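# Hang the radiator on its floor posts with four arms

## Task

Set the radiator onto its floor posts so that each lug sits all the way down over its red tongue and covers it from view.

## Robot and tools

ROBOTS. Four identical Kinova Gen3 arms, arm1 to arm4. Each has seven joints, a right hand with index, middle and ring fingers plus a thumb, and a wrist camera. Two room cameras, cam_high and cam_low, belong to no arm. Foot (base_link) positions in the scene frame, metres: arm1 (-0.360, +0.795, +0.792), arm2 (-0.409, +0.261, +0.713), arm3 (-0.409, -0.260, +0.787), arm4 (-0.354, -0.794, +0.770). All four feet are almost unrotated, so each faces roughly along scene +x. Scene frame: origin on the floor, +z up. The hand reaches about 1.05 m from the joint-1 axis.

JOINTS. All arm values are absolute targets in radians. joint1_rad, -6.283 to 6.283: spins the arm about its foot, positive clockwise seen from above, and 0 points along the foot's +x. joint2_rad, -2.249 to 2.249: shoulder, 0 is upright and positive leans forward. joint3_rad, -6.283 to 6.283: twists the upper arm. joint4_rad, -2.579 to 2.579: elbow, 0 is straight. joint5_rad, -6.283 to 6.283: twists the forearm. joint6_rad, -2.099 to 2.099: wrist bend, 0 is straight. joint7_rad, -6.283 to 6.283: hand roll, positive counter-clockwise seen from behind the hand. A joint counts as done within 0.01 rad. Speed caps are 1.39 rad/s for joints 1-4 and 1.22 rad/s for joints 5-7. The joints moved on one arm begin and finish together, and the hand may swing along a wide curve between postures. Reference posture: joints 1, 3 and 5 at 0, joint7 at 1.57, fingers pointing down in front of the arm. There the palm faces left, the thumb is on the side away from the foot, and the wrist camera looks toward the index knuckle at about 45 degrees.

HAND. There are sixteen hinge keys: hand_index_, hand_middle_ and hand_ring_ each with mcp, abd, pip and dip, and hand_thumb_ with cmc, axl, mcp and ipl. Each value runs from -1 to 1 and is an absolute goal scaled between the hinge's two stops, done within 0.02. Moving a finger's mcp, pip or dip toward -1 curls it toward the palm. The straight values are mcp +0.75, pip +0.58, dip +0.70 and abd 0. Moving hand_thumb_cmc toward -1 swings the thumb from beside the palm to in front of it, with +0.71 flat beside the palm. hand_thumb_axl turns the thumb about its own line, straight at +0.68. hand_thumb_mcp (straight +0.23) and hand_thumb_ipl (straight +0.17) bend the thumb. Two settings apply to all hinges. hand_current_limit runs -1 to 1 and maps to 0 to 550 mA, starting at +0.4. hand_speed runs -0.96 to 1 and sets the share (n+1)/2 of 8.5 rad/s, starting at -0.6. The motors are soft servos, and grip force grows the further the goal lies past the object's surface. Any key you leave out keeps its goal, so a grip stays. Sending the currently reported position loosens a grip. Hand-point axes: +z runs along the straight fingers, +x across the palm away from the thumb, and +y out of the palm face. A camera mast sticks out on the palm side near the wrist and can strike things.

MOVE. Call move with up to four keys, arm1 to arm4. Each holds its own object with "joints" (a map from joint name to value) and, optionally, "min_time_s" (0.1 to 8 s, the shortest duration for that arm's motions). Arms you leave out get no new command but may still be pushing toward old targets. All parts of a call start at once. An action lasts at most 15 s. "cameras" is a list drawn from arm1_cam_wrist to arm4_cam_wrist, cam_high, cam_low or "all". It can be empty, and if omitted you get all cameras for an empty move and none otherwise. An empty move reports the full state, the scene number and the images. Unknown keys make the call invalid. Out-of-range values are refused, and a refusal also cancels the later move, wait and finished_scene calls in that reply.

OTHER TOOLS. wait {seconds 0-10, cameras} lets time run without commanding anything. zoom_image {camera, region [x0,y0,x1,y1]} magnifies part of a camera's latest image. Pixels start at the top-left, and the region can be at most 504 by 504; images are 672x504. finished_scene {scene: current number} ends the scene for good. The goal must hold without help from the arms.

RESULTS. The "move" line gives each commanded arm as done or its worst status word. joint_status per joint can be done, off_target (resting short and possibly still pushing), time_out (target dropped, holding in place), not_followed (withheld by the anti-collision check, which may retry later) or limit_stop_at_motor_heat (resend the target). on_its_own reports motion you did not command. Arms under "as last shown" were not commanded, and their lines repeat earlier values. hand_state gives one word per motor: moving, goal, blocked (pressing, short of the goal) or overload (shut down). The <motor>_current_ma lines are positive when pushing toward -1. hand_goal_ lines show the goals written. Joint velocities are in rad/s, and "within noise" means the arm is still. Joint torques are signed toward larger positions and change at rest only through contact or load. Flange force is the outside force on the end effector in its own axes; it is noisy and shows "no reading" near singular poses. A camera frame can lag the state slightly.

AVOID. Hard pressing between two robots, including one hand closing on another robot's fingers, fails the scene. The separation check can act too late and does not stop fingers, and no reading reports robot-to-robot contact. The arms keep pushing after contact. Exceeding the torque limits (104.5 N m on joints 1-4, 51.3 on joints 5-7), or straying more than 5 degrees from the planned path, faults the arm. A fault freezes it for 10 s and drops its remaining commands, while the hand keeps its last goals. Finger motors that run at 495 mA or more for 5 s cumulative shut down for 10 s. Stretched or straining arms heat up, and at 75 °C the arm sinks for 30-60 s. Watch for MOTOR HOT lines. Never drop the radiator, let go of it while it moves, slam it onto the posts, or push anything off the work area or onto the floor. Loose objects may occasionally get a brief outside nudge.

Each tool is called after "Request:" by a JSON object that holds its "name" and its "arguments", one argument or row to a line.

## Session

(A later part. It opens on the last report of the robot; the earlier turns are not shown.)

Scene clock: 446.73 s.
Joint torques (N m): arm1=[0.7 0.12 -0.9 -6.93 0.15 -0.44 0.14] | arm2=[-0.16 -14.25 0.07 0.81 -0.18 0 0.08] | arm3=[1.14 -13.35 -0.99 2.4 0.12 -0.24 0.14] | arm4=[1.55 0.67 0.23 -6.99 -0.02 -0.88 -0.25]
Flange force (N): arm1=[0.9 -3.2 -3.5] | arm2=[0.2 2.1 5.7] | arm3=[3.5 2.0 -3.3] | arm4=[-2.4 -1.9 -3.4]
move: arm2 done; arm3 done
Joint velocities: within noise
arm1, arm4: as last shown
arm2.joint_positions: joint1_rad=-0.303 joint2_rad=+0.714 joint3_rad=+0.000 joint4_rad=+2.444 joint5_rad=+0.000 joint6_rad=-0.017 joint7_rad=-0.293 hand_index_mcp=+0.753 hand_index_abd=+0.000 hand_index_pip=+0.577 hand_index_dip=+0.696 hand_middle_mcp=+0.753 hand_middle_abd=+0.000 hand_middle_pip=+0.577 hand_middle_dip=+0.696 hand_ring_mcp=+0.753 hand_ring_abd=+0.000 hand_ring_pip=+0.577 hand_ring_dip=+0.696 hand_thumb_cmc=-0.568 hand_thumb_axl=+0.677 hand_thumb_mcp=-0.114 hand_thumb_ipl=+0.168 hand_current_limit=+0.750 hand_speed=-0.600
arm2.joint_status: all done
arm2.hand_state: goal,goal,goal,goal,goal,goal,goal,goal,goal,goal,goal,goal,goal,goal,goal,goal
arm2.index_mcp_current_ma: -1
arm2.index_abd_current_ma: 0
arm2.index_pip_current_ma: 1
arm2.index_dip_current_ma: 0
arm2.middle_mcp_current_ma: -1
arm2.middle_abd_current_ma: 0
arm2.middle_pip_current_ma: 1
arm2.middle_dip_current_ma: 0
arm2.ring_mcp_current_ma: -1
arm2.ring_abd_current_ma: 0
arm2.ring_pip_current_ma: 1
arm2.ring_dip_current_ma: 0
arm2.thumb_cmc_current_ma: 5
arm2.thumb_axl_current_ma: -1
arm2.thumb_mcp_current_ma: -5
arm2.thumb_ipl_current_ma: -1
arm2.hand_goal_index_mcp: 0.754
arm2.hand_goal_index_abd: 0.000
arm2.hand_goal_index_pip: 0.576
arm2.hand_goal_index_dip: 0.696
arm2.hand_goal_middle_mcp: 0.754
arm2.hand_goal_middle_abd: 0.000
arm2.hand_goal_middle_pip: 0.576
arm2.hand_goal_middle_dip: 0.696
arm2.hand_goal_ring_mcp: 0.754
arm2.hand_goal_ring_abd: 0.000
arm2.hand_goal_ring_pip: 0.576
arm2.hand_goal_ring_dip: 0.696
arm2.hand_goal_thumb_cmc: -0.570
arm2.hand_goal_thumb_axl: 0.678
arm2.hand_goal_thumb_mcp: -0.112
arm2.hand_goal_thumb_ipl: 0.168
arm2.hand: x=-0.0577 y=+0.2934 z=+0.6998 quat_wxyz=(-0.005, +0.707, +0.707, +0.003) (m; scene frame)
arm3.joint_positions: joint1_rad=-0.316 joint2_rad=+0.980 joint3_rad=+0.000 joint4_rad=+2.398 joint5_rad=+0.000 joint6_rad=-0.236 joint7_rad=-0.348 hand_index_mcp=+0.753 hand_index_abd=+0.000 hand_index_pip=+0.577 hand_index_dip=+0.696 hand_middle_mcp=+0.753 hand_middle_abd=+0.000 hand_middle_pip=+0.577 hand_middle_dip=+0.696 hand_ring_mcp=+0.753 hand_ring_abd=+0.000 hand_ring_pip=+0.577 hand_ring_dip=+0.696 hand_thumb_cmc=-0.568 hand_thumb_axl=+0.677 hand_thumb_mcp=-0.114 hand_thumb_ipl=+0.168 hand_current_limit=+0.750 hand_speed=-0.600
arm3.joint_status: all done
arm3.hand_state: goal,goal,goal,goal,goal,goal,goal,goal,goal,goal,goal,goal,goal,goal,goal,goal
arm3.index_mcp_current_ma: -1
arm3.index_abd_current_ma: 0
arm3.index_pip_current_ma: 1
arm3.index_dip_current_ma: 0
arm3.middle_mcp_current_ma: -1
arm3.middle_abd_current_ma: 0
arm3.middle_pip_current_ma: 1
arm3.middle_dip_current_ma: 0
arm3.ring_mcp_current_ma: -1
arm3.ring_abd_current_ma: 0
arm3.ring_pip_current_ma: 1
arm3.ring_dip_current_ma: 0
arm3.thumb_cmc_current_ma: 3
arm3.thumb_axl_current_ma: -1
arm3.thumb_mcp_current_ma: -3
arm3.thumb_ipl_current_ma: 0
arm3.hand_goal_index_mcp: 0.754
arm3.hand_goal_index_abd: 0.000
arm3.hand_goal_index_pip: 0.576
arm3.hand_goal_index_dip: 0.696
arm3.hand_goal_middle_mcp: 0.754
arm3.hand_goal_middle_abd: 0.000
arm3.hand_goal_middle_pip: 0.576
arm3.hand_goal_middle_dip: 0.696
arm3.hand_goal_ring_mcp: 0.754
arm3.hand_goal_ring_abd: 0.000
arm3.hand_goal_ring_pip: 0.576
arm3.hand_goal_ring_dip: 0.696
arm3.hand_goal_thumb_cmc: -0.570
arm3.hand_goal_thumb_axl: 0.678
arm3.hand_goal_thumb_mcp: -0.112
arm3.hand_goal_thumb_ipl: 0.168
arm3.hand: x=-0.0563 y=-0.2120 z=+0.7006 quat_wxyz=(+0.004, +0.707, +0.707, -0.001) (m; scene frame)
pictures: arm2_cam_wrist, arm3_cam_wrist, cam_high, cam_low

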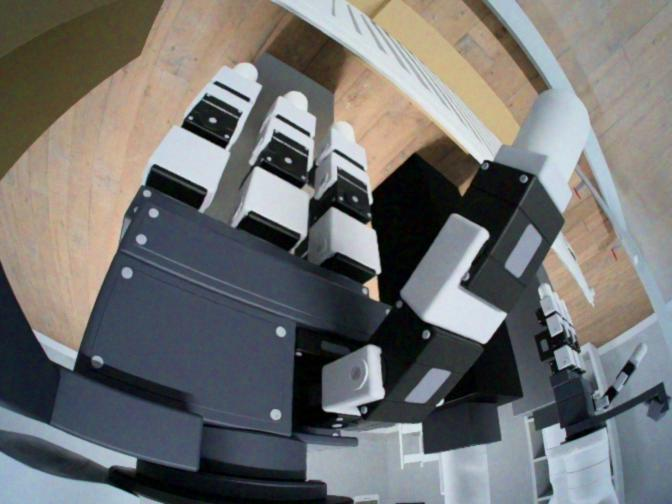

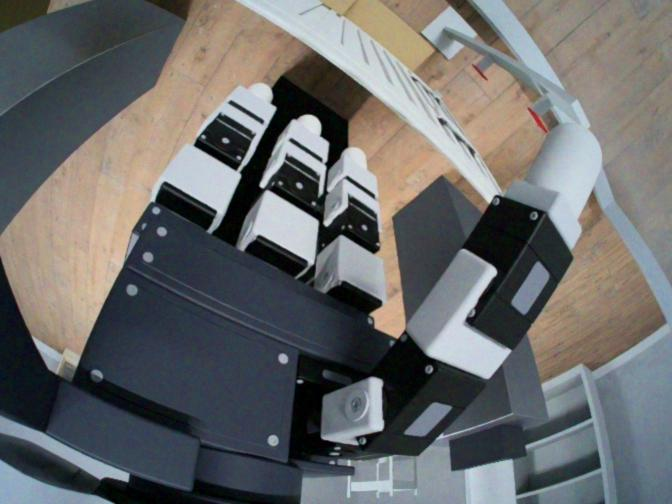

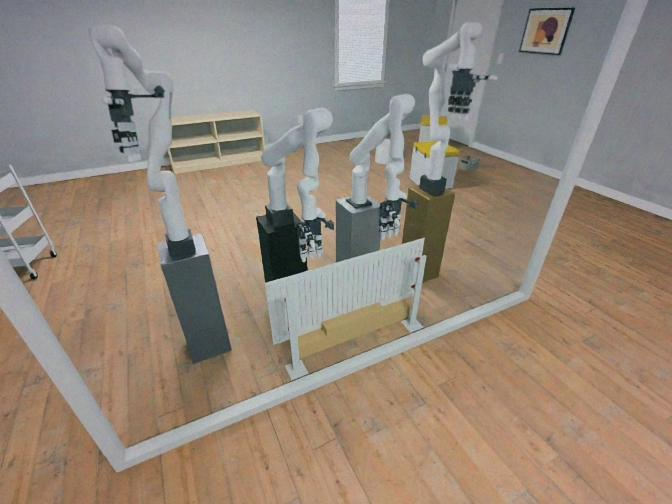

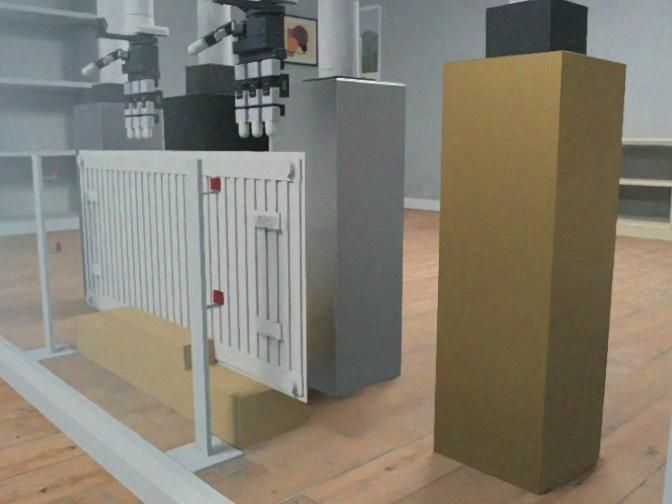

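Request:
{"name": "move", "arguments": {
  "arm2": {"joints":{"joint1_rad":-0.299,"joint2_rad":1.036,"joint4_rad":2.402,"joint6_rad":-0.296,"joint7_rad":-0.289},"min_time_s":2.5},
  "arm3": {"joints":{"joint1_rad":-0.3185,"joint2_rad":1.2645,"joint4_rad":2.288,"joint6_rad":-0.411,"joint7_rad":-0.3505},"min_time_s":2.5},
  "cameras": ["arm2_cam_wrist","arm3_cam_wrist","cam_high","cam_low"]
}}

Request:
{"name": "zoom_image", "arguments": {
  "camera": "arm2_cam_wrist",
  "region": [180, 0, 460, 210]
}}

Request:
{"name": "zoom_image", "arguments": {
  "camera": "cam_low",
  "region": [80, 20, 320, 200]
}}

Scene clock: 458.73 s.
Joint torques (N m): arm1=[0.7 0.14 -0.92 -6.88 0.15 -0.44 0.14] | arm2=[-0.08 -15.99 0.16 3.16 -0.17 0.03 0.08] | arm3=[1.31 -14.27 -0.79 3.76 0.02 -0.29 0.16] | arm4=[1.59 0.7 0.19 -7.01 -0.01 -0.9 -0.27]
Flange force (N): arm1=[0.9 -3.2 -3.6] | arm2=[-0.1 0.4 6.1] | arm3=[3.4 2.6 -2.6] | arm4=[-2.3 -2.1 -3.4]
move: arm2 done; arm3 done
Joint velocities: within noise
arm1, arm4: as last shown
arm2.joint_positions: joint1_rad=-0.299 joint2_rad=+1.036 joint3_rad=+0.000 joint4_rad=+2.402 joint5_rad=+0.000 joint6_rad=-0.296 joint7_rad=-0.289 hand_index_mcp=+0.753 hand_index_abd=+0.000 hand_index_pip=+0.577 hand_index_dip=+0.696 hand_middle_mcp=+0.753 hand_middle_abd=+0.000 hand_middle_pip=+0.577 hand_middle_dip=+0.696 hand_ring_mcp=+0.753 hand_ring_abd=+0.000 hand_ring_pip=+0.577 hand_ring_dip=+0.696 hand_thumb_cmc=-0.568 hand_thumb_axl=+0.677 hand_thumb_mcp=-0.114 hand_thumb_ipl=+0.168 hand_current_limit=+0.750 hand_speed=-0.600
arm2.joint_status: all done
arm2.hand_state: goal,goal,goal,goal,goal,goal,goal,goal,goal,goal,goal,goal,goal,goal,goal,goal
arm2.index_mcp_current_ma: -1
arm2.index_abd_current_ma: 0
arm2.index_pip_current_ma: 1
arm2.index_dip_current_ma: 0
arm2.middle_mcp_current_ma: -1
arm2.middle_abd_current_ma: 0
arm2.middle_pip_current_ma: 1
arm2.middle_dip_current_ma: 0
arm2.ring_mcp_current_ma: -1
arm2.ring_abd_current_ma: 0
arm2.ring_pip_current_ma: 1
arm2.ring_dip_current_ma: 0
arm2.thumb_cmc_current_ma: 5
arm2.thumb_axl_current_ma: -1
arm2.thumb_mcp_current_ma: -5
arm2.thumb_ipl_current_ma: -1
arm2.hand_goal_index_mcp: 0.754
arm2.hand_goal_index_abd: 0.000
arm2.hand_goal_index_pip: 0.576
arm2.hand_goal_index_dip: 0.696
arm2.hand_goal_middle_mcp: 0.754
arm2.hand_goal_middle_abd: 0.000
arm2.hand_goal_middle_pip: 0.576
arm2.hand_goal_middle_dip: 0.696
arm2.hand_goal_ring_mcp: 0.754
arm2.hand_goal_ring_abd: 0.000
arm2.hand_goal_ring_pip: 0.576
arm2.hand_goal_ring_dip: 0.696
arm2.hand_goal_thumb_cmc: -0.570
arm2.hand_goal_thumb_axl: 0.678
arm2.hand_goal_thumb_mcp: -0.112
arm2.hand_goal_thumb_ipl: 0.168
arm2.hand: x=-0.0582 y=+0.2932 z=+0.6098 quat_wxyz=(-0.005, +0.707, +0.707, +0.003) (m; scene frame)
arm3.joint_positions: joint1_rad=-0.319 joint2_rad=+1.265 joint3_rad=+0.000 joint4_rad=+2.288 joint5_rad=+0.000 joint6_rad=-0.411 joint7_rad=-0.351 hand_index_mcp=+0.753 hand_index_abd=+0.000 hand_index_pip=+0.577 hand_index_dip=+0.696 hand_middle_mcp=+0.753 hand_middle_abd=+0.000 hand_middle_pip=+0.577 hand_middle_dip=+0.696 hand_ring_mcp=+0.753 hand_ring_abd=+0.000 hand_ring_pip=+0.577 hand_ring_dip=+0.696 hand_thumb_cmc=-0.568 hand_thumb_axl=+0.677 hand_thumb_mcp=-0.114 hand_thumb_ipl=+0.168 hand_current_limit=+0.750 hand_speed=-0.600
arm3.joint_status: all done
arm3.hand_state: goal,goal,goal,goal,goal,goal,goal,goal,goal,goal,goal,goal,goal,goal,goal,goal
arm3.index_mcp_current_ma: -1
arm3.index_abd_current_ma: 0
arm3.index_pip_current_ma: 1
arm3.index_dip_current_ma: 0
arm3.middle_mcp_current_ma: -1
arm3.middle_abd_current_ma: 0
arm3.middle_pip_current_ma: 1
arm3.middle_dip_current_ma: 0
arm3.ring_mcp_current_ma: -1
arm3.ring_abd_current_ma: 0
arm3.ring_pip_current_ma: 1
arm3.ring_dip_current_ma: 0
arm3.thumb_cmc_current_ma: 3
arm3.thumb_axl_current_ma: -1
arm3.thumb_mcp_current_ma: -3
arm3.thumb_ipl_current_ma: 0
arm3.hand_goal_index_mcp: 0.754
arm3.hand_goal_index_abd: 0.000
arm3.hand_goal_index_pip: 0.576
arm3.hand_goal_index_dip: 0.696
arm3.hand_goal_middle_mcp: 0.754
arm3.hand_goal_middle_abd: 0.000
arm3.hand_goal_middle_pip: 0.576
arm3.hand_goal_middle_dip: 0.696
arm3.hand_goal_ring_mcp: 0.754
arm3.hand_goal_ring_abd: 0.000
arm3.hand_goal_ring_pip: 0.576
arm3.hand_goal_ring_dip: 0.696
arm3.hand_goal_thumb_cmc: -0.570
arm3.hand_goal_thumb_axl: 0.678
arm3.hand_goal_thumb_mcp: -0.112
arm3.hand_goal_thumb_ipl: 0.168
arm3.hand: x=-0.0560 y=-0.2120 z=+0.6106 quat_wxyz=(+0.005, +0.707, +0.707, +0.000) (m; scene frame)
pictures: arm2_cam_wrist, arm3_cam_wrist, cam_high, cam_low

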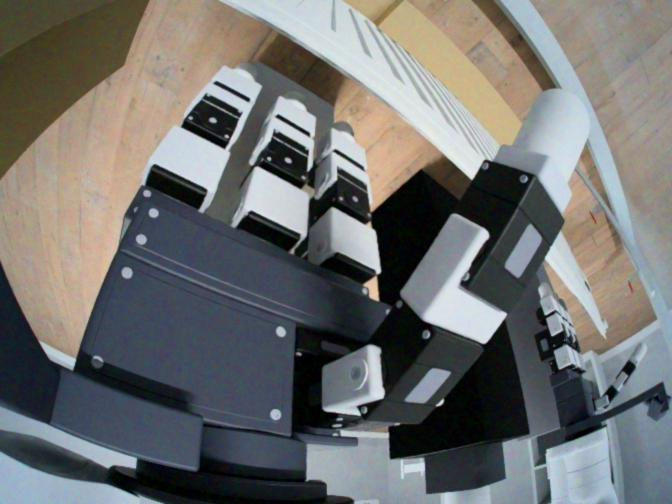

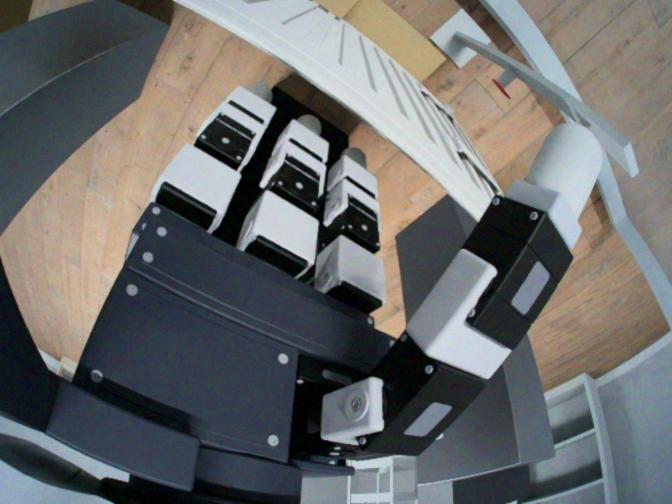

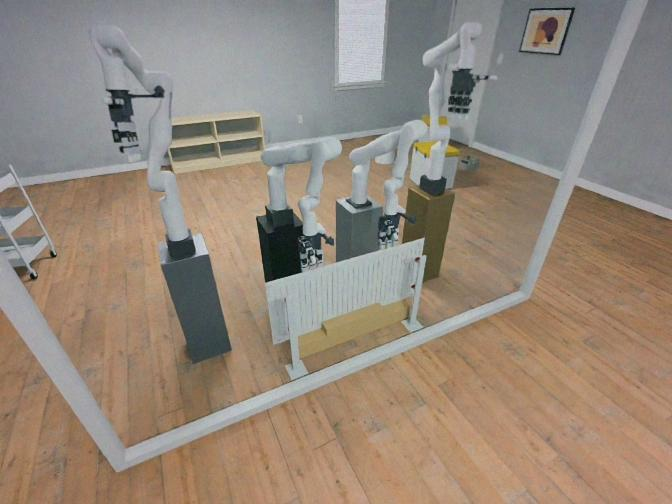

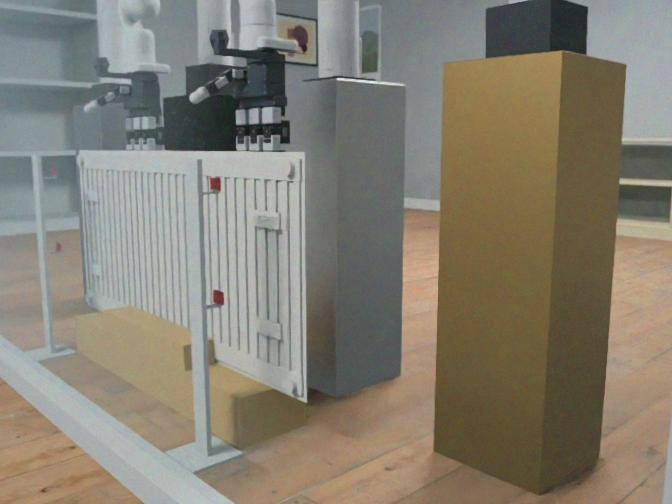

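Scaled by 1.800 from the camera's 672x504 image, which has a finer 960x720 frame.

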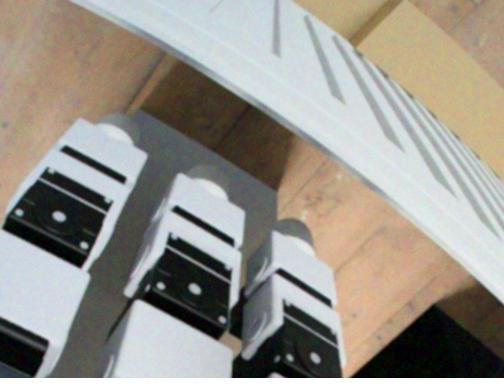

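Scaled by 2.100 from the camera's 672x504 image, which has a finer 960x720 frame.

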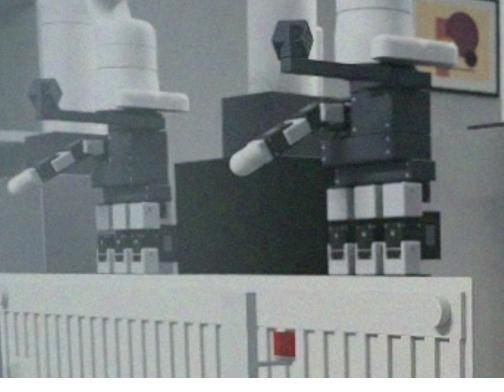

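Request:
{"name": "move", "arguments": {
  "arm2": {"joints":{"joint1_rad":-0.296,"joint2_rad":1.314,"joint4_rad":2.277,"joint6_rad":-0.449,"joint7_rad":-0.286},"min_time_s":2.5},
  "arm3": {"joints":{"joint1_rad":-0.3215,"joint2_rad":1.5045,"joint4_rad":2.115,"joint6_rad":-0.478,"joint7_rad":-0.3535},"min_time_s":2.5},
  "cameras": ["arm2_cam_wrist","arm3_cam_wrist","cam_high","cam_low"]
}}

Request:
{"name": "zoom_image", "arguments": {
  "camera": "arm2_cam_wrist",
  "region": [180, 0, 460, 210]
}}

Request:
{"name": "zoom_image", "arguments": {
  "camera": "cam_low",
  "region": [80, 60, 320, 240]
}}

Request:
{"name": "zoom_image", "arguments": {
  "camera": "arm3_cam_wrist",
  "region": [180, 0, 460, 210]
}}

Scene clock: 465.97 s.
Joint torques (N m): arm1=[0.71 0.17 -0.93 -6.94 0.16 -0.39 0.14] | arm2=[-0.15 -16.94 0.19 4.37 -0.2 -0.01 0.08] | arm3=[1.23 -14.64 -0.84 4.24 0.06 -0.26 0.18] | arm4=[1.57 0.64 0.19 -6.98 -0.02 -0.87 -0.25]
Flange force (N): arm1=[1.0 -3.2 -3.2] | arm2=[-0.5 -0.2 5.8] | arm3=[2.8 2.4 -1.7] | arm4=[-2.5 -2.1 -3.5]
move: arm2 done; arm3 done
Joint velocities: within noise
arm1, arm4: as last shown
arm2.joint_positions: joint1_rad=-0.296 joint2_rad=+1.314 joint3_rad=+0.000 joint4_rad=+2.277 joint5_rad=+0.000 joint6_rad=-0.449 joint7_rad=-0.286 hand_index_mcp=+0.753 hand_index_abd=+0.000 hand_index_pip=+0.577 hand_index_dip=+0.696 hand_middle_mcp=+0.753 hand_middle_abd=+0.000 hand_middle_pip=+0.577 hand_middle_dip=+0.696 hand_ring_mcp=+0.753 hand_ring_abd=+0.000 hand_ring_pip=+0.577 hand_ring_dip=+0.696 hand_thumb_cmc=-0.568 hand_thumb_axl=+0.677 hand_thumb_mcp=-0.114 hand_thumb_ipl=+0.168 hand_current_limit=+0.750 hand_speed=-0.600
arm2.joint_status: all done
arm2.hand_state: goal,goal,goal,goal,goal,goal,goal,goal,goal,goal,goal,goal,goal,goal,goal,goal
arm2.index_mcp_current_ma: -1
arm2.index_abd_current_ma: 0
arm2.index_pip_current_ma: 1
arm2.index_dip_current_ma: 0
arm2.middle_mcp_current_ma: -1
arm2.middle_abd_current_ma: 0
arm2.middle_pip_current_ma: 1
arm2.middle_dip_current_ma: 0
arm2.ring_mcp_current_ma: -1
arm2.ring_abd_current_ma: 0
arm2.ring_pip_current_ma: 1
arm2.ring_dip_current_ma: 0
arm2.thumb_cmc_current_ma: 5
arm2.thumb_axl_current_ma: -1
arm2.thumb_mcp_current_ma: -5
arm2.thumb_ipl_current_ma: -1
arm2.hand_goal_index_mcp: 0.754
arm2.hand_goal_index_abd: 0.000
arm2.hand_goal_index_pip: 0.576
arm2.hand_goal_index_dip: 0.696
arm2.hand_goal_middle_mcp: 0.754
arm2.hand_goal_middle_abd: 0.000
arm2.hand_goal_middle_pip: 0.576
arm2.hand_goal_middle_dip: 0.696
arm2.hand_goal_ring_mcp: 0.754
arm2.hand_goal_ring_abd: 0.000
arm2.hand_goal_ring_pip: 0.576
arm2.hand_goal_ring_dip: 0.696
arm2.hand_goal_thumb_cmc: -0.570
arm2.hand_goal_thumb_axl: 0.678
arm2.hand_goal_thumb_mcp: -0.112
arm2.hand_goal_thumb_ipl: 0.168
arm2.hand: x=-0.0581 y=+0.2934 z=+0.5197 quat_wxyz=(-0.005, +0.707, +0.707, +0.003) (m; scene frame)
arm3.joint_positions: joint1_rad=-0.322 joint2_rad=+1.504 joint3_rad=+0.000 joint4_rad=+2.115 joint5_rad=+0.000 joint6_rad=-0.478 joint7_rad=-0.353 hand_index_mcp=+0.753 hand_index_abd=+0.000 hand_index_pip=+0.577 hand_index_dip=+0.696 hand_middle_mcp=+0.753 hand_middle_abd=+0.000 hand_middle_pip=+0.577 hand_middle_dip=+0.696 hand_ring_mcp=+0.753 hand_ring_abd=+0.000 hand_ring_pip=+0.577 hand_ring_dip=+0.696 hand_thumb_cmc=-0.568 hand_thumb_axl=+0.677 hand_thumb_mcp=-0.114 hand_thumb_ipl=+0.168 hand_current_limit=+0.750 hand_speed=-0.600
arm3.joint_status: all done
arm3.hand_state: goal,goal,goal,goal,goal,goal,goal,goal,goal,goal,goal,goal,goal,goal,goal,goal
arm3.index_mcp_current_ma: -1
arm3.index_abd_current_ma: 0
arm3.index_pip_current_ma: 1
arm3.index_dip_current_ma: 0
arm3.middle_mcp_current_ma: -1
arm3.middle_abd_current_ma: 0
arm3.middle_pip_current_ma: 1
arm3.middle_dip_current_ma: 0
arm3.ring_mcp_current_ma: -1
arm3.ring_abd_current_ma: 0
arm3.ring_pip_current_ma: 1
arm3.ring_dip_current_ma: 0
arm3.thumb_cmc_current_ma: 3
arm3.thumb_axl_current_ma: -1
arm3.thumb_mcp_current_ma: -3
arm3.thumb_ipl_current_ma: 0
arm3.hand_goal_index_mcp: 0.754
arm3.hand_goal_index_abd: 0.000
arm3.hand_goal_index_pip: 0.576
arm3.hand_goal_index_dip: 0.696
arm3.hand_goal_middle_mcp: 0.754
arm3.hand_goal_middle_abd: 0.000
arm3.hand_goal_middle_pip: 0.576
arm3.hand_goal_middle_dip: 0.696
arm3.hand_goal_ring_mcp: 0.754
arm3.hand_goal_ring_abd: 0.000
arm3.hand_goal_ring_pip: 0.576
arm3.hand_goal_ring_dip: 0.696
arm3.hand_goal_thumb_cmc: -0.570
arm3.hand_goal_thumb_axl: 0.678
arm3.hand_goal_thumb_mcp: -0.112
arm3.hand_goal_thumb_ipl: 0.168
arm3.hand: x=-0.0560 y=-0.2120 z=+0.5206 quat_wxyz=(+0.005, +0.707, +0.707, +0.000) (m; scene frame)
pictures: arm2_cam_wrist, arm3_cam_wrist, cam_high, cam_low

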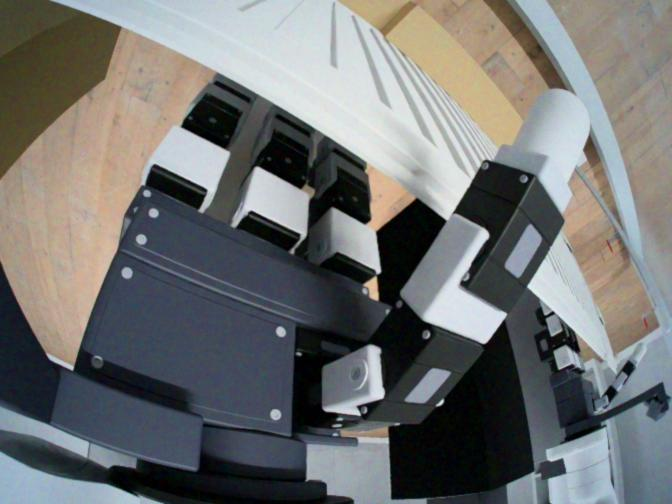

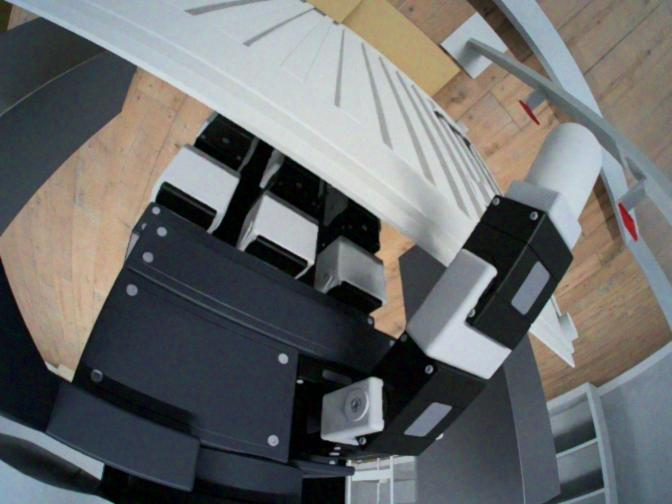

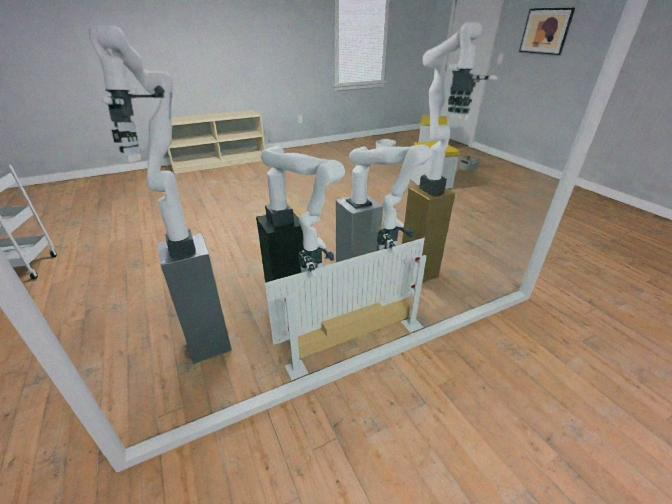

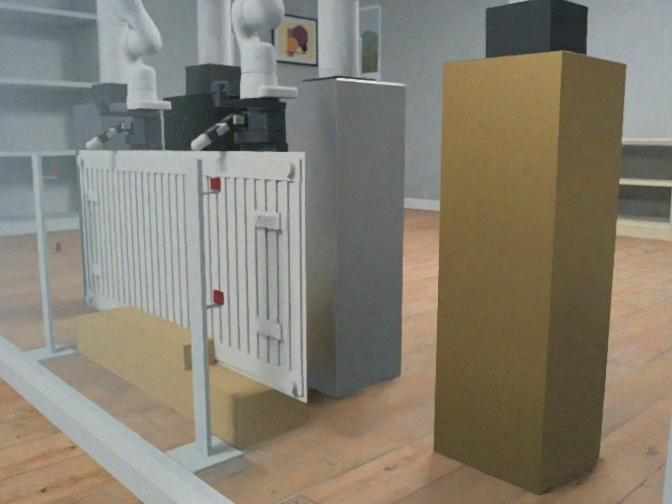

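Scaled by 1.800 from the camera's 672x504 image, which has a finer 960x720 frame.

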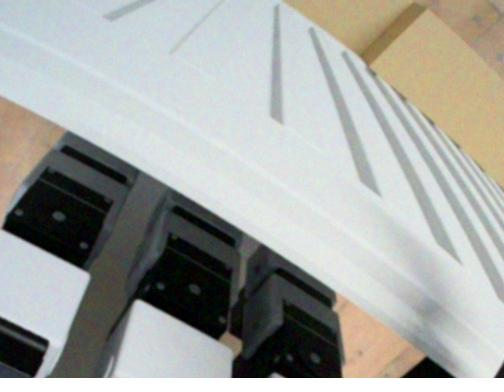

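Scaled by 2.100 from the camera's 672x504 image, which has a finer 960x720 frame.

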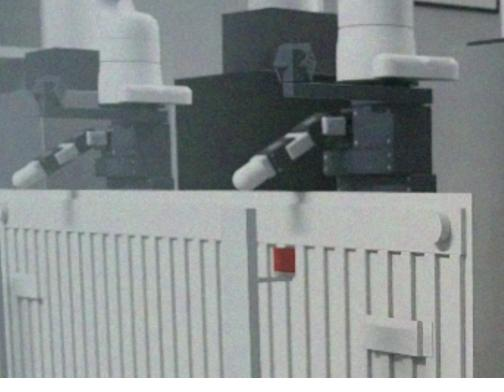

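Scaled by 1.800 from the camera's 672x504 image, which has a finer 960x720 frame.

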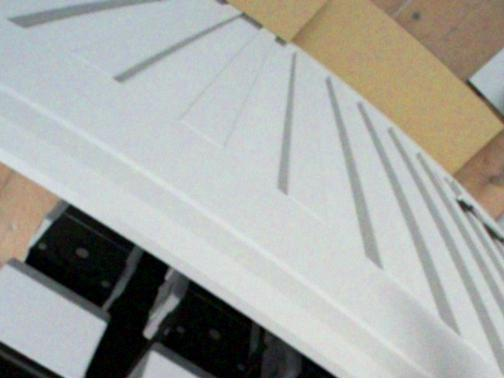

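Request:
{"name": "move", "arguments": {
  "arm2": {"joints":{"joint1_rad":-0.276,"joint2_rad":1.290,"joint4_rad":2.223,"joint6_rad":-0.372,"joint7_rad":-0.266},"min_time_s":2.5},
  "arm3": {"joints":{"joint1_rad":-0.300,"joint2_rad":1.484,"joint4_rad":2.072,"joint6_rad":-0.414,"joint7_rad":-0.332},"min_time_s":2.5},
  "cameras": ["arm2_cam_wrist","arm3_cam_wrist","cam_low"]
}}

Request:
{"name": "zoom_image", "arguments": {
  "camera": "arm2_cam_wrist",
  "region": [180, 60, 460, 270]
}}

Request:
{"name": "zoom_image", "arguments": {
  "camera": "cam_low",
  "region": [80, 60, 320, 240]
}}

Request:
{"name": "zoom_image", "arguments": {
  "camera": "arm3_cam_wrist",
  "region": [180, 60, 460, 270]
}}

Scene clock: 484.43 s.
Joint torques (N m): arm1=[0.75 0.16 -0.88 -6.93 0.15 -0.43 0.15] | arm2=[-0.16 -17.39 0.16 3.73 -0.18 0 0.12] | arm3=[1.31 -15.1 -0.79 3.75 -0.02 -0.21 0.18] | arm4=[1.58 0.68 0.19 -6.97 -0.03 -0.89 -0.26]
Flange force (N): arm1=[0.9 -3.0 -3.4] | arm2=[-0.3 0.2 5.6] | arm3=[2.9 2.0 -1.7] | arm4=[-2.4 -2.1 -3.5]
move: arm2 done; arm3 done
Joint velocities: within noise
arm1, arm4: as last shown
arm2.joint_positions: joint1_rad=-0.276 joint2_rad=+1.290 joint3_rad=+0.000 joint4_rad=+2.223 joint5_rad=+0.000 joint6_rad=-0.372 joint7_rad=-0.266 hand_index_mcp=+0.753 hand_index_abd=+0.000 hand_index_pip=+0.577 hand_index_dip=+0.696 hand_middle_mcp=+0.753 hand_middle_abd=+0.000 hand_middle_pip=+0.577 hand_middle_dip=+0.696 hand_ring_mcp=+0.753 hand_ring_abd=+0.000 hand_ring_pip=+0.577 hand_ring_dip=+0.696 hand_thumb_cmc=-0.568 hand_thumb_axl=+0.677 hand_thumb_mcp=-0.114 hand_thumb_ipl=+0.168 hand_current_limit=+0.750 hand_speed=-0.600
arm2.joint_status: all done
arm2.hand_state: goal,goal,goal,goal,goal,goal,goal,goal,goal,goal,goal,goal,goal,goal,goal,goal
arm2.index_mcp_current_ma: -1
arm2.index_abd_current_ma: 0
arm2.index_pip_current_ma: 1
arm2.index_dip_current_ma: 0
arm2.middle_mcp_current_ma: -1
arm2.middle_abd_current_ma: 0
arm2.middle_pip_current_ma: 1
arm2.middle_dip_current_ma: 0
arm2.ring_mcp_current_ma: -1
arm2.ring_abd_current_ma: 0
arm2.ring_pip_current_ma: 1
arm2.ring_dip_current_ma: 0
arm2.thumb_cmc_current_ma: 5
arm2.thumb_axl_current_ma: -1
arm2.thumb_mcp_current_ma: -5
arm2.thumb_ipl_current_ma: -1
arm2.hand_goal_index_mcp: 0.754
arm2.hand_goal_index_abd: 0.000
arm2.hand_goal_index_pip: 0.576
arm2.hand_goal_index_dip: 0.696
arm2.hand_goal_middle_mcp: 0.754
arm2.hand_goal_middle_abd: 0.000
arm2.hand_goal_middle_pip: 0.576
arm2.hand_goal_middle_dip: 0.696
arm2.hand_goal_ring_mcp: 0.754
arm2.hand_goal_ring_abd: 0.000
arm2.hand_goal_ring_pip: 0.576
arm2.hand_goal_ring_dip: 0.696
arm2.hand_goal_thumb_cmc: -0.570
arm2.hand_goal_thumb_axl: 0.678
arm2.hand_goal_thumb_mcp: -0.112
arm2.hand_goal_thumb_ipl: 0.168
arm2.hand: x=-0.0377 y=+0.2934 z=+0.5197 quat_wxyz=(-0.005, +0.707, +0.707, +0.003) (m; scene frame)
arm3.joint_positions: joint1_rad=-0.300 joint2_rad=+1.484 joint3_rad=+0.000 joint4_rad=+2.072 joint5_rad=+0.000 joint6_rad=-0.414 joint7_rad=-0.332 hand_index_mcp=+0.753 hand_index_abd=+0.000 hand_index_pip=+0.577 hand_index_dip=+0.696 hand_middle_mcp=+0.753 hand_middle_abd=+0.000 hand_middle_pip=+0.577 hand_middle_dip=+0.696 hand_ring_mcp=+0.753 hand_ring_abd=+0.000 hand_ring_pip=+0.577 hand_ring_dip=+0.696 hand_thumb_cmc=-0.568 hand_thumb_axl=+0.677 hand_thumb_mcp=-0.114 hand_thumb_ipl=+0.168 hand_current_limit=+0.750 hand_speed=-0.600
arm3.joint_status: all done
arm3.hand_state: goal,goal,goal,goal,goal,goal,goal,goal,goal,goal,goal,goal,goal,goal,goal,goal
arm3.index_mcp_current_ma: -1
arm3.index_abd_current_ma: 0
arm3.index_pip_current_ma: 1
arm3.index_dip_current_ma: 0
arm3.middle_mcp_current_ma: -1
arm3.middle_abd_current_ma: 0
arm3.middle_pip_current_ma: 1
arm3.middle_dip_current_ma: 0
arm3.ring_mcp_current_ma: -1
arm3.ring_abd_current_ma: 0
arm3.ring_pip_current_ma: 1
arm3.ring_dip_current_ma: 0
arm3.thumb_cmc_current_ma: 3
arm3.thumb_axl_current_ma: -1
arm3.thumb_mcp_current_ma: -3
arm3.thumb_ipl_current_ma: 0
arm3.hand_goal_index_mcp: 0.754
arm3.hand_goal_index_abd: 0.000
arm3.hand_goal_index_pip: 0.576
arm3.hand_goal_index_dip: 0.696
arm3.hand_goal_middle_mcp: 0.754
arm3.hand_goal_middle_abd: 0.000
arm3.hand_goal_middle_pip: 0.576
arm3.hand_goal_middle_dip: 0.696
arm3.hand_goal_ring_mcp: 0.754
arm3.hand_goal_ring_abd: 0.000
arm3.hand_goal_ring_pip: 0.576
arm3.hand_goal_ring_dip: 0.696
arm3.hand_goal_thumb_cmc: -0.570
arm3.hand_goal_thumb_axl: 0.678
arm3.hand_goal_thumb_mcp: -0.112
arm3.hand_goal_thumb_ipl: 0.168
arm3.hand: x=-0.0383 y=-0.2121 z=+0.5207 quat_wxyz=(+0.004, +0.707, +0.707, -0.001) (m; scene frame)
pictures: arm2_cam_wrist, arm3_cam_wrist, cam_low

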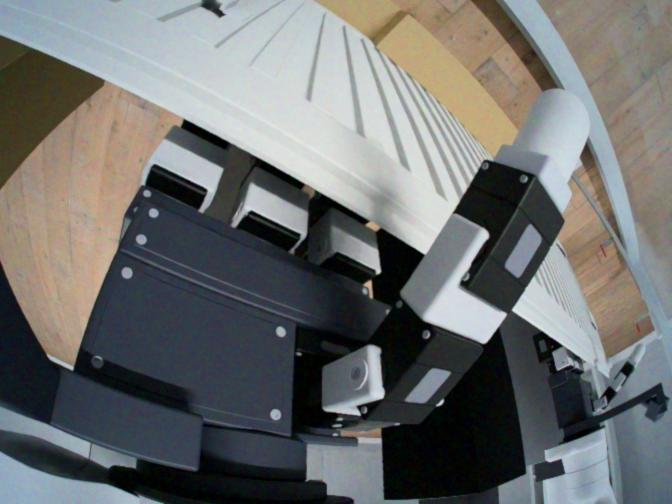

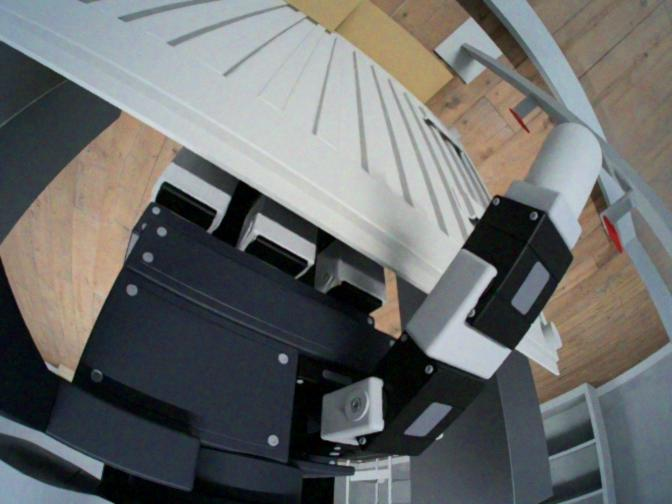

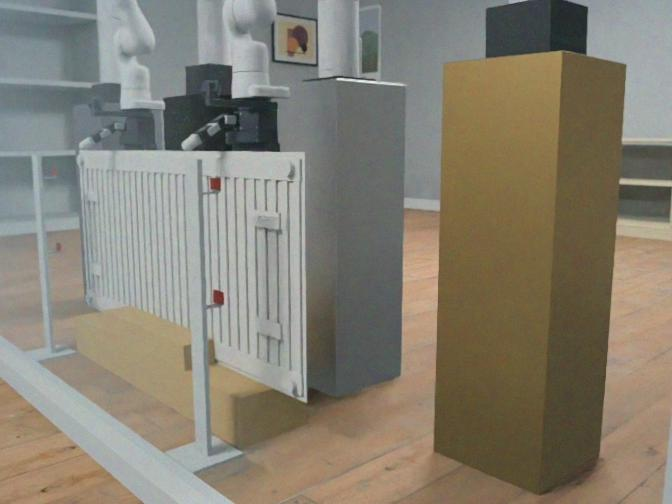

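Scaled by 1.800 from the camera's 672x504 image, which has a finer 960x720 frame.

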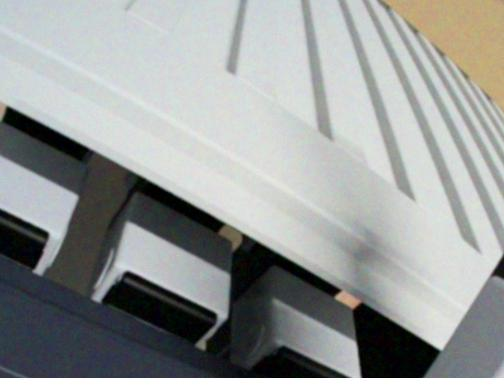

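Scaled by 2.100 from the camera's 672x504 image, which has a finer 960x720 frame.

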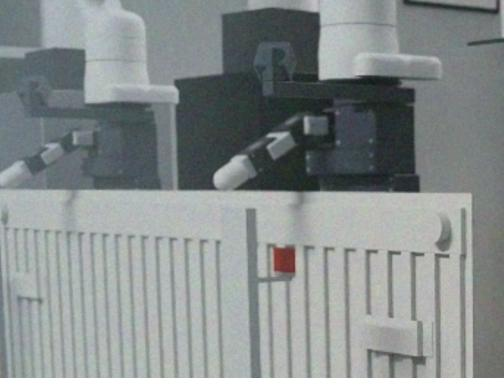

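Scaled by 1.800 from the camera's 672x504 image, which has a finer 960x720 frame.

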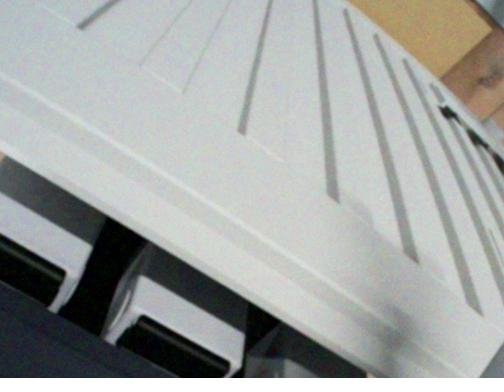

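Request:
{"name": "move", "arguments": {
  "arm2": {"joints":{"hand_thumb_mcp":-0.618,"hand_thumb_ipl":0.005}},
  "arm3": {"joints":{"hand_thumb_mcp":-0.618,"hand_thumb_ipl":0.005}},
  "cameras": ["arm2_cam_wrist","arm3_cam_wrist","cam_low"]
}}

Request:
{"name": "zoom_image", "arguments": {
  "camera": "cam_low",
  "region": [80, 60, 320, 240]
}}

Request:
{"name": "zoom_image", "arguments": {
  "camera": "arm2_cam_wrist",
  "region": [280, 60, 600, 440]
}}

Scene clock: 489.57 s.
Joint torques (N m): arm1=[0.72 0.21 -0.91 -6.92 0.17 -0.42 0.11] | arm2=[-0.14 -16.43 -0.1 4.49 -0.19 0.49 0.06] | arm3=[1.36 -15.12 -0.87 3.83 0.01 -0.25 0.17] | arm4=[1.59 0.66 0.21 -7.03 -0.02 -0.88 -0.26]
Flange force (N): arm1=[1.1 -3.2 -3.4] | arm2=[-0.3 1.5 4.7] | arm3=[3.1 2.3 -1.5] | arm4=[-2.4 -2.0 -3.3]
move: arm2 off_target; arm3 done
Joint velocities: within noise
arm1, arm4: as last shown
arm2.joint_positions: joint1_rad=-0.276 joint2_rad=+1.290 joint3_rad=+0.000 joint4_rad=+2.223 joint5_rad=+0.000 joint6_rad=-0.372 joint7_rad=-0.266 hand_index_mcp=+0.753 hand_index_abd=+0.000 hand_index_pip=+0.577 hand_index_dip=+0.696 hand_middle_mcp=+0.753 hand_middle_abd=+0.000 hand_middle_pip=+0.577 hand_middle_dip=+0.696 hand_ring_mcp=+0.753 hand_ring_abd=+0.000 hand_ring_pip=+0.577 hand_ring_dip=+0.696 hand_thumb_cmc=-0.568 hand_thumb_axl=+0.678 hand_thumb_mcp=-0.587 hand_thumb_ipl=+0.012 hand_current_limit=+0.750 hand_speed=-0.600
arm2.joint_status: hand_thumb_mcp off_target (ended at -0.587, target -0.618); the others done
arm2.hand_state: goal,goal,goal,goal,goal,goal,goal,goal,goal,goal,goal,goal,goal,goal,blocked,goal
arm2.index_mcp_current_ma: -1
arm2.index_abd_current_ma: 0
arm2.index_pip_current_ma: 1
arm2.index_dip_current_ma: 0
arm2.middle_mcp_current_ma: -1
arm2.middle_abd_current_ma: 0
arm2.middle_pip_current_ma: 1
arm2.middle_dip_current_ma: 0
arm2.ring_mcp_current_ma: -1
arm2.ring_abd_current_ma: 0
arm2.ring_pip_current_ma: 1
arm2.ring_dip_current_ma: 0
arm2.thumb_cmc_current_ma: 5
arm2.thumb_axl_current_ma: -1
arm2.thumb_mcp_current_ma: 136
arm2.thumb_ipl_current_ma: 20
arm2.hand_goal_index_mcp: 0.754
arm2.hand_goal_index_abd: 0.000
arm2.hand_goal_index_pip: 0.576
arm2.hand_goal_index_dip: 0.696
arm2.hand_goal_middle_mcp: 0.754
arm2.hand_goal_middle_abd: 0.000
arm2.hand_goal_middle_pip: 0.576
arm2.hand_goal_middle_dip: 0.696
arm2.hand_goal_ring_mcp: 0.754
arm2.hand_goal_ring_abd: 0.000
arm2.hand_goal_ring_pip: 0.576
arm2.hand_goal_ring_dip: 0.696
arm2.hand_goal_thumb_cmc: -0.570
arm2.hand_goal_thumb_axl: 0.678
arm2.hand_goal_thumb_mcp: -0.618
arm2.hand_goal_thumb_ipl: 0.006
arm2.hand: x=-0.0376 y=+0.2934 z=+0.5198 quat_wxyz=(-0.005, +0.707, +0.707, +0.003) (m; scene frame)
arm3.joint_positions: joint1_rad=-0.300 joint2_rad=+1.484 joint3_rad=+0.000 joint4_rad=+2.072 joint5_rad=+0.000 joint6_rad=-0.414 joint7_rad=-0.332 hand_index_mcp=+0.753 hand_index_abd=+0.000 hand_index_pip=+0.577 hand_index_dip=+0.696 hand_middle_mcp=+0.753 hand_middle_abd=+0.000 hand_middle_pip=+0.577 hand_middle_dip=+0.696 hand_ring_mcp=+0.753 hand_ring_abd=+0.000 hand_ring_pip=+0.577 hand_ring_dip=+0.696 hand_thumb_cmc=-0.568 hand_thumb_axl=+0.677 hand_thumb_mcp=-0.616 hand_thumb_ipl=+0.008 hand_current_limit=+0.750 hand_speed=-0.600
arm3.joint_status: all done
arm3.hand_state: goal,goal,goal,goal,goal,goal,goal,goal,goal,goal,goal,goal,goal,goal,goal,goal
arm3.index_mcp_current_ma: -1
arm3.index_abd_current_ma: 0
arm3.index_pip_current_ma: 1
arm3.index_dip_current_ma: 0
arm3.middle_mcp_current_ma: -1
arm3.middle_abd_current_ma: 0
arm3.middle_pip_current_ma: 1
arm3.middle_dip_current_ma: 0
arm3.ring_mcp_current_ma: -1
arm3.ring_abd_current_ma: 0
arm3.ring_pip_current_ma: 1
arm3.ring_dip_current_ma: 0
arm3.thumb_cmc_current_ma: 3
arm3.thumb_axl_current_ma: -1
arm3.thumb_mcp_current_ma: 2
arm3.thumb_ipl_current_ma: 3
arm3.hand_goal_index_mcp: 0.754
arm3.hand_goal_index_abd: 0.000
arm3.hand_goal_index_pip: 0.576
arm3.hand_goal_index_dip: 0.696
arm3.hand_goal_middle_mcp: 0.754
arm3.hand_goal_middle_abd: 0.000
arm3.hand_goal_middle_pip: 0.576
arm3.hand_goal_middle_dip: 0.696
arm3.hand_goal_ring_mcp: 0.754
arm3.hand_goal_ring_abd: 0.000
arm3.hand_goal_ring_pip: 0.576
arm3.hand_goal_ring_dip: 0.696
arm3.hand_goal_thumb_cmc: -0.570
arm3.hand_goal_thumb_axl: 0.678
arm3.hand_goal_thumb_mcp: -0.618
arm3.hand_goal_thumb_ipl: 0.006
arm3.hand: x=-0.0382 y=-0.2121 z=+0.5207 quat_wxyz=(+0.004, +0.707, +0.707, -0.001) (m; scene frame)
pictures: arm2_cam_wrist, arm3_cam_wrist, cam_low

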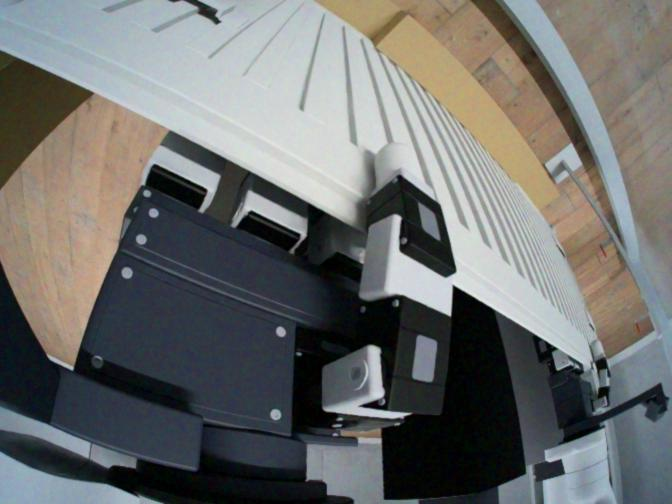

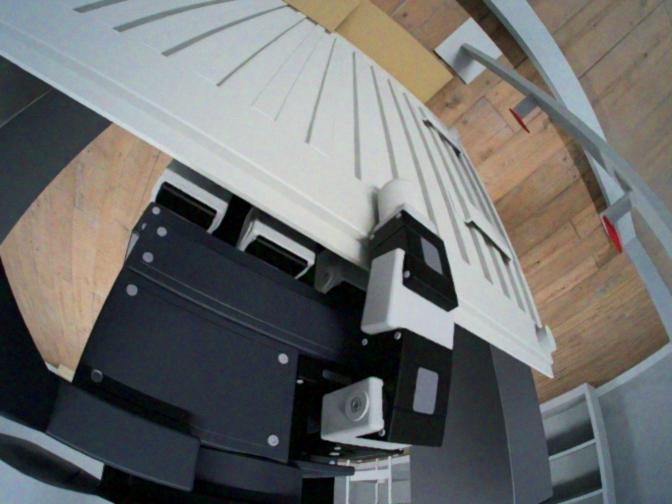

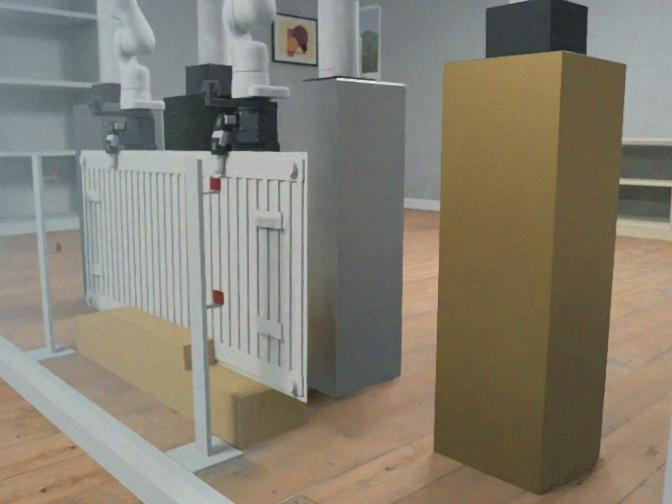

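Scaled by 2.100 from the camera's 672x504 image, which has a finer 960x720 frame.

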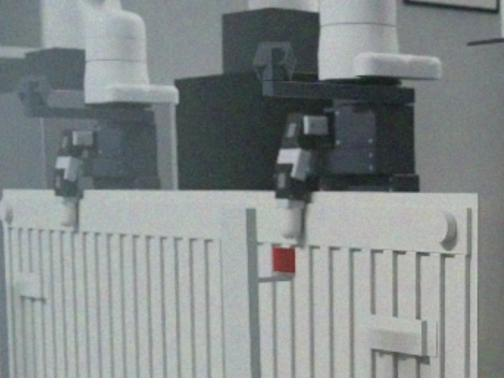

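Scaled by 1.326 from the camera's 672x504 image, which has a finer 960x720 frame.

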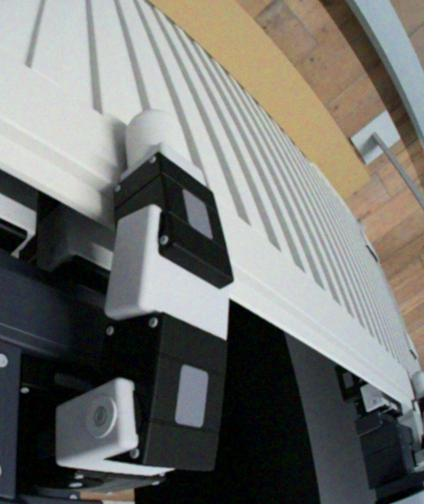

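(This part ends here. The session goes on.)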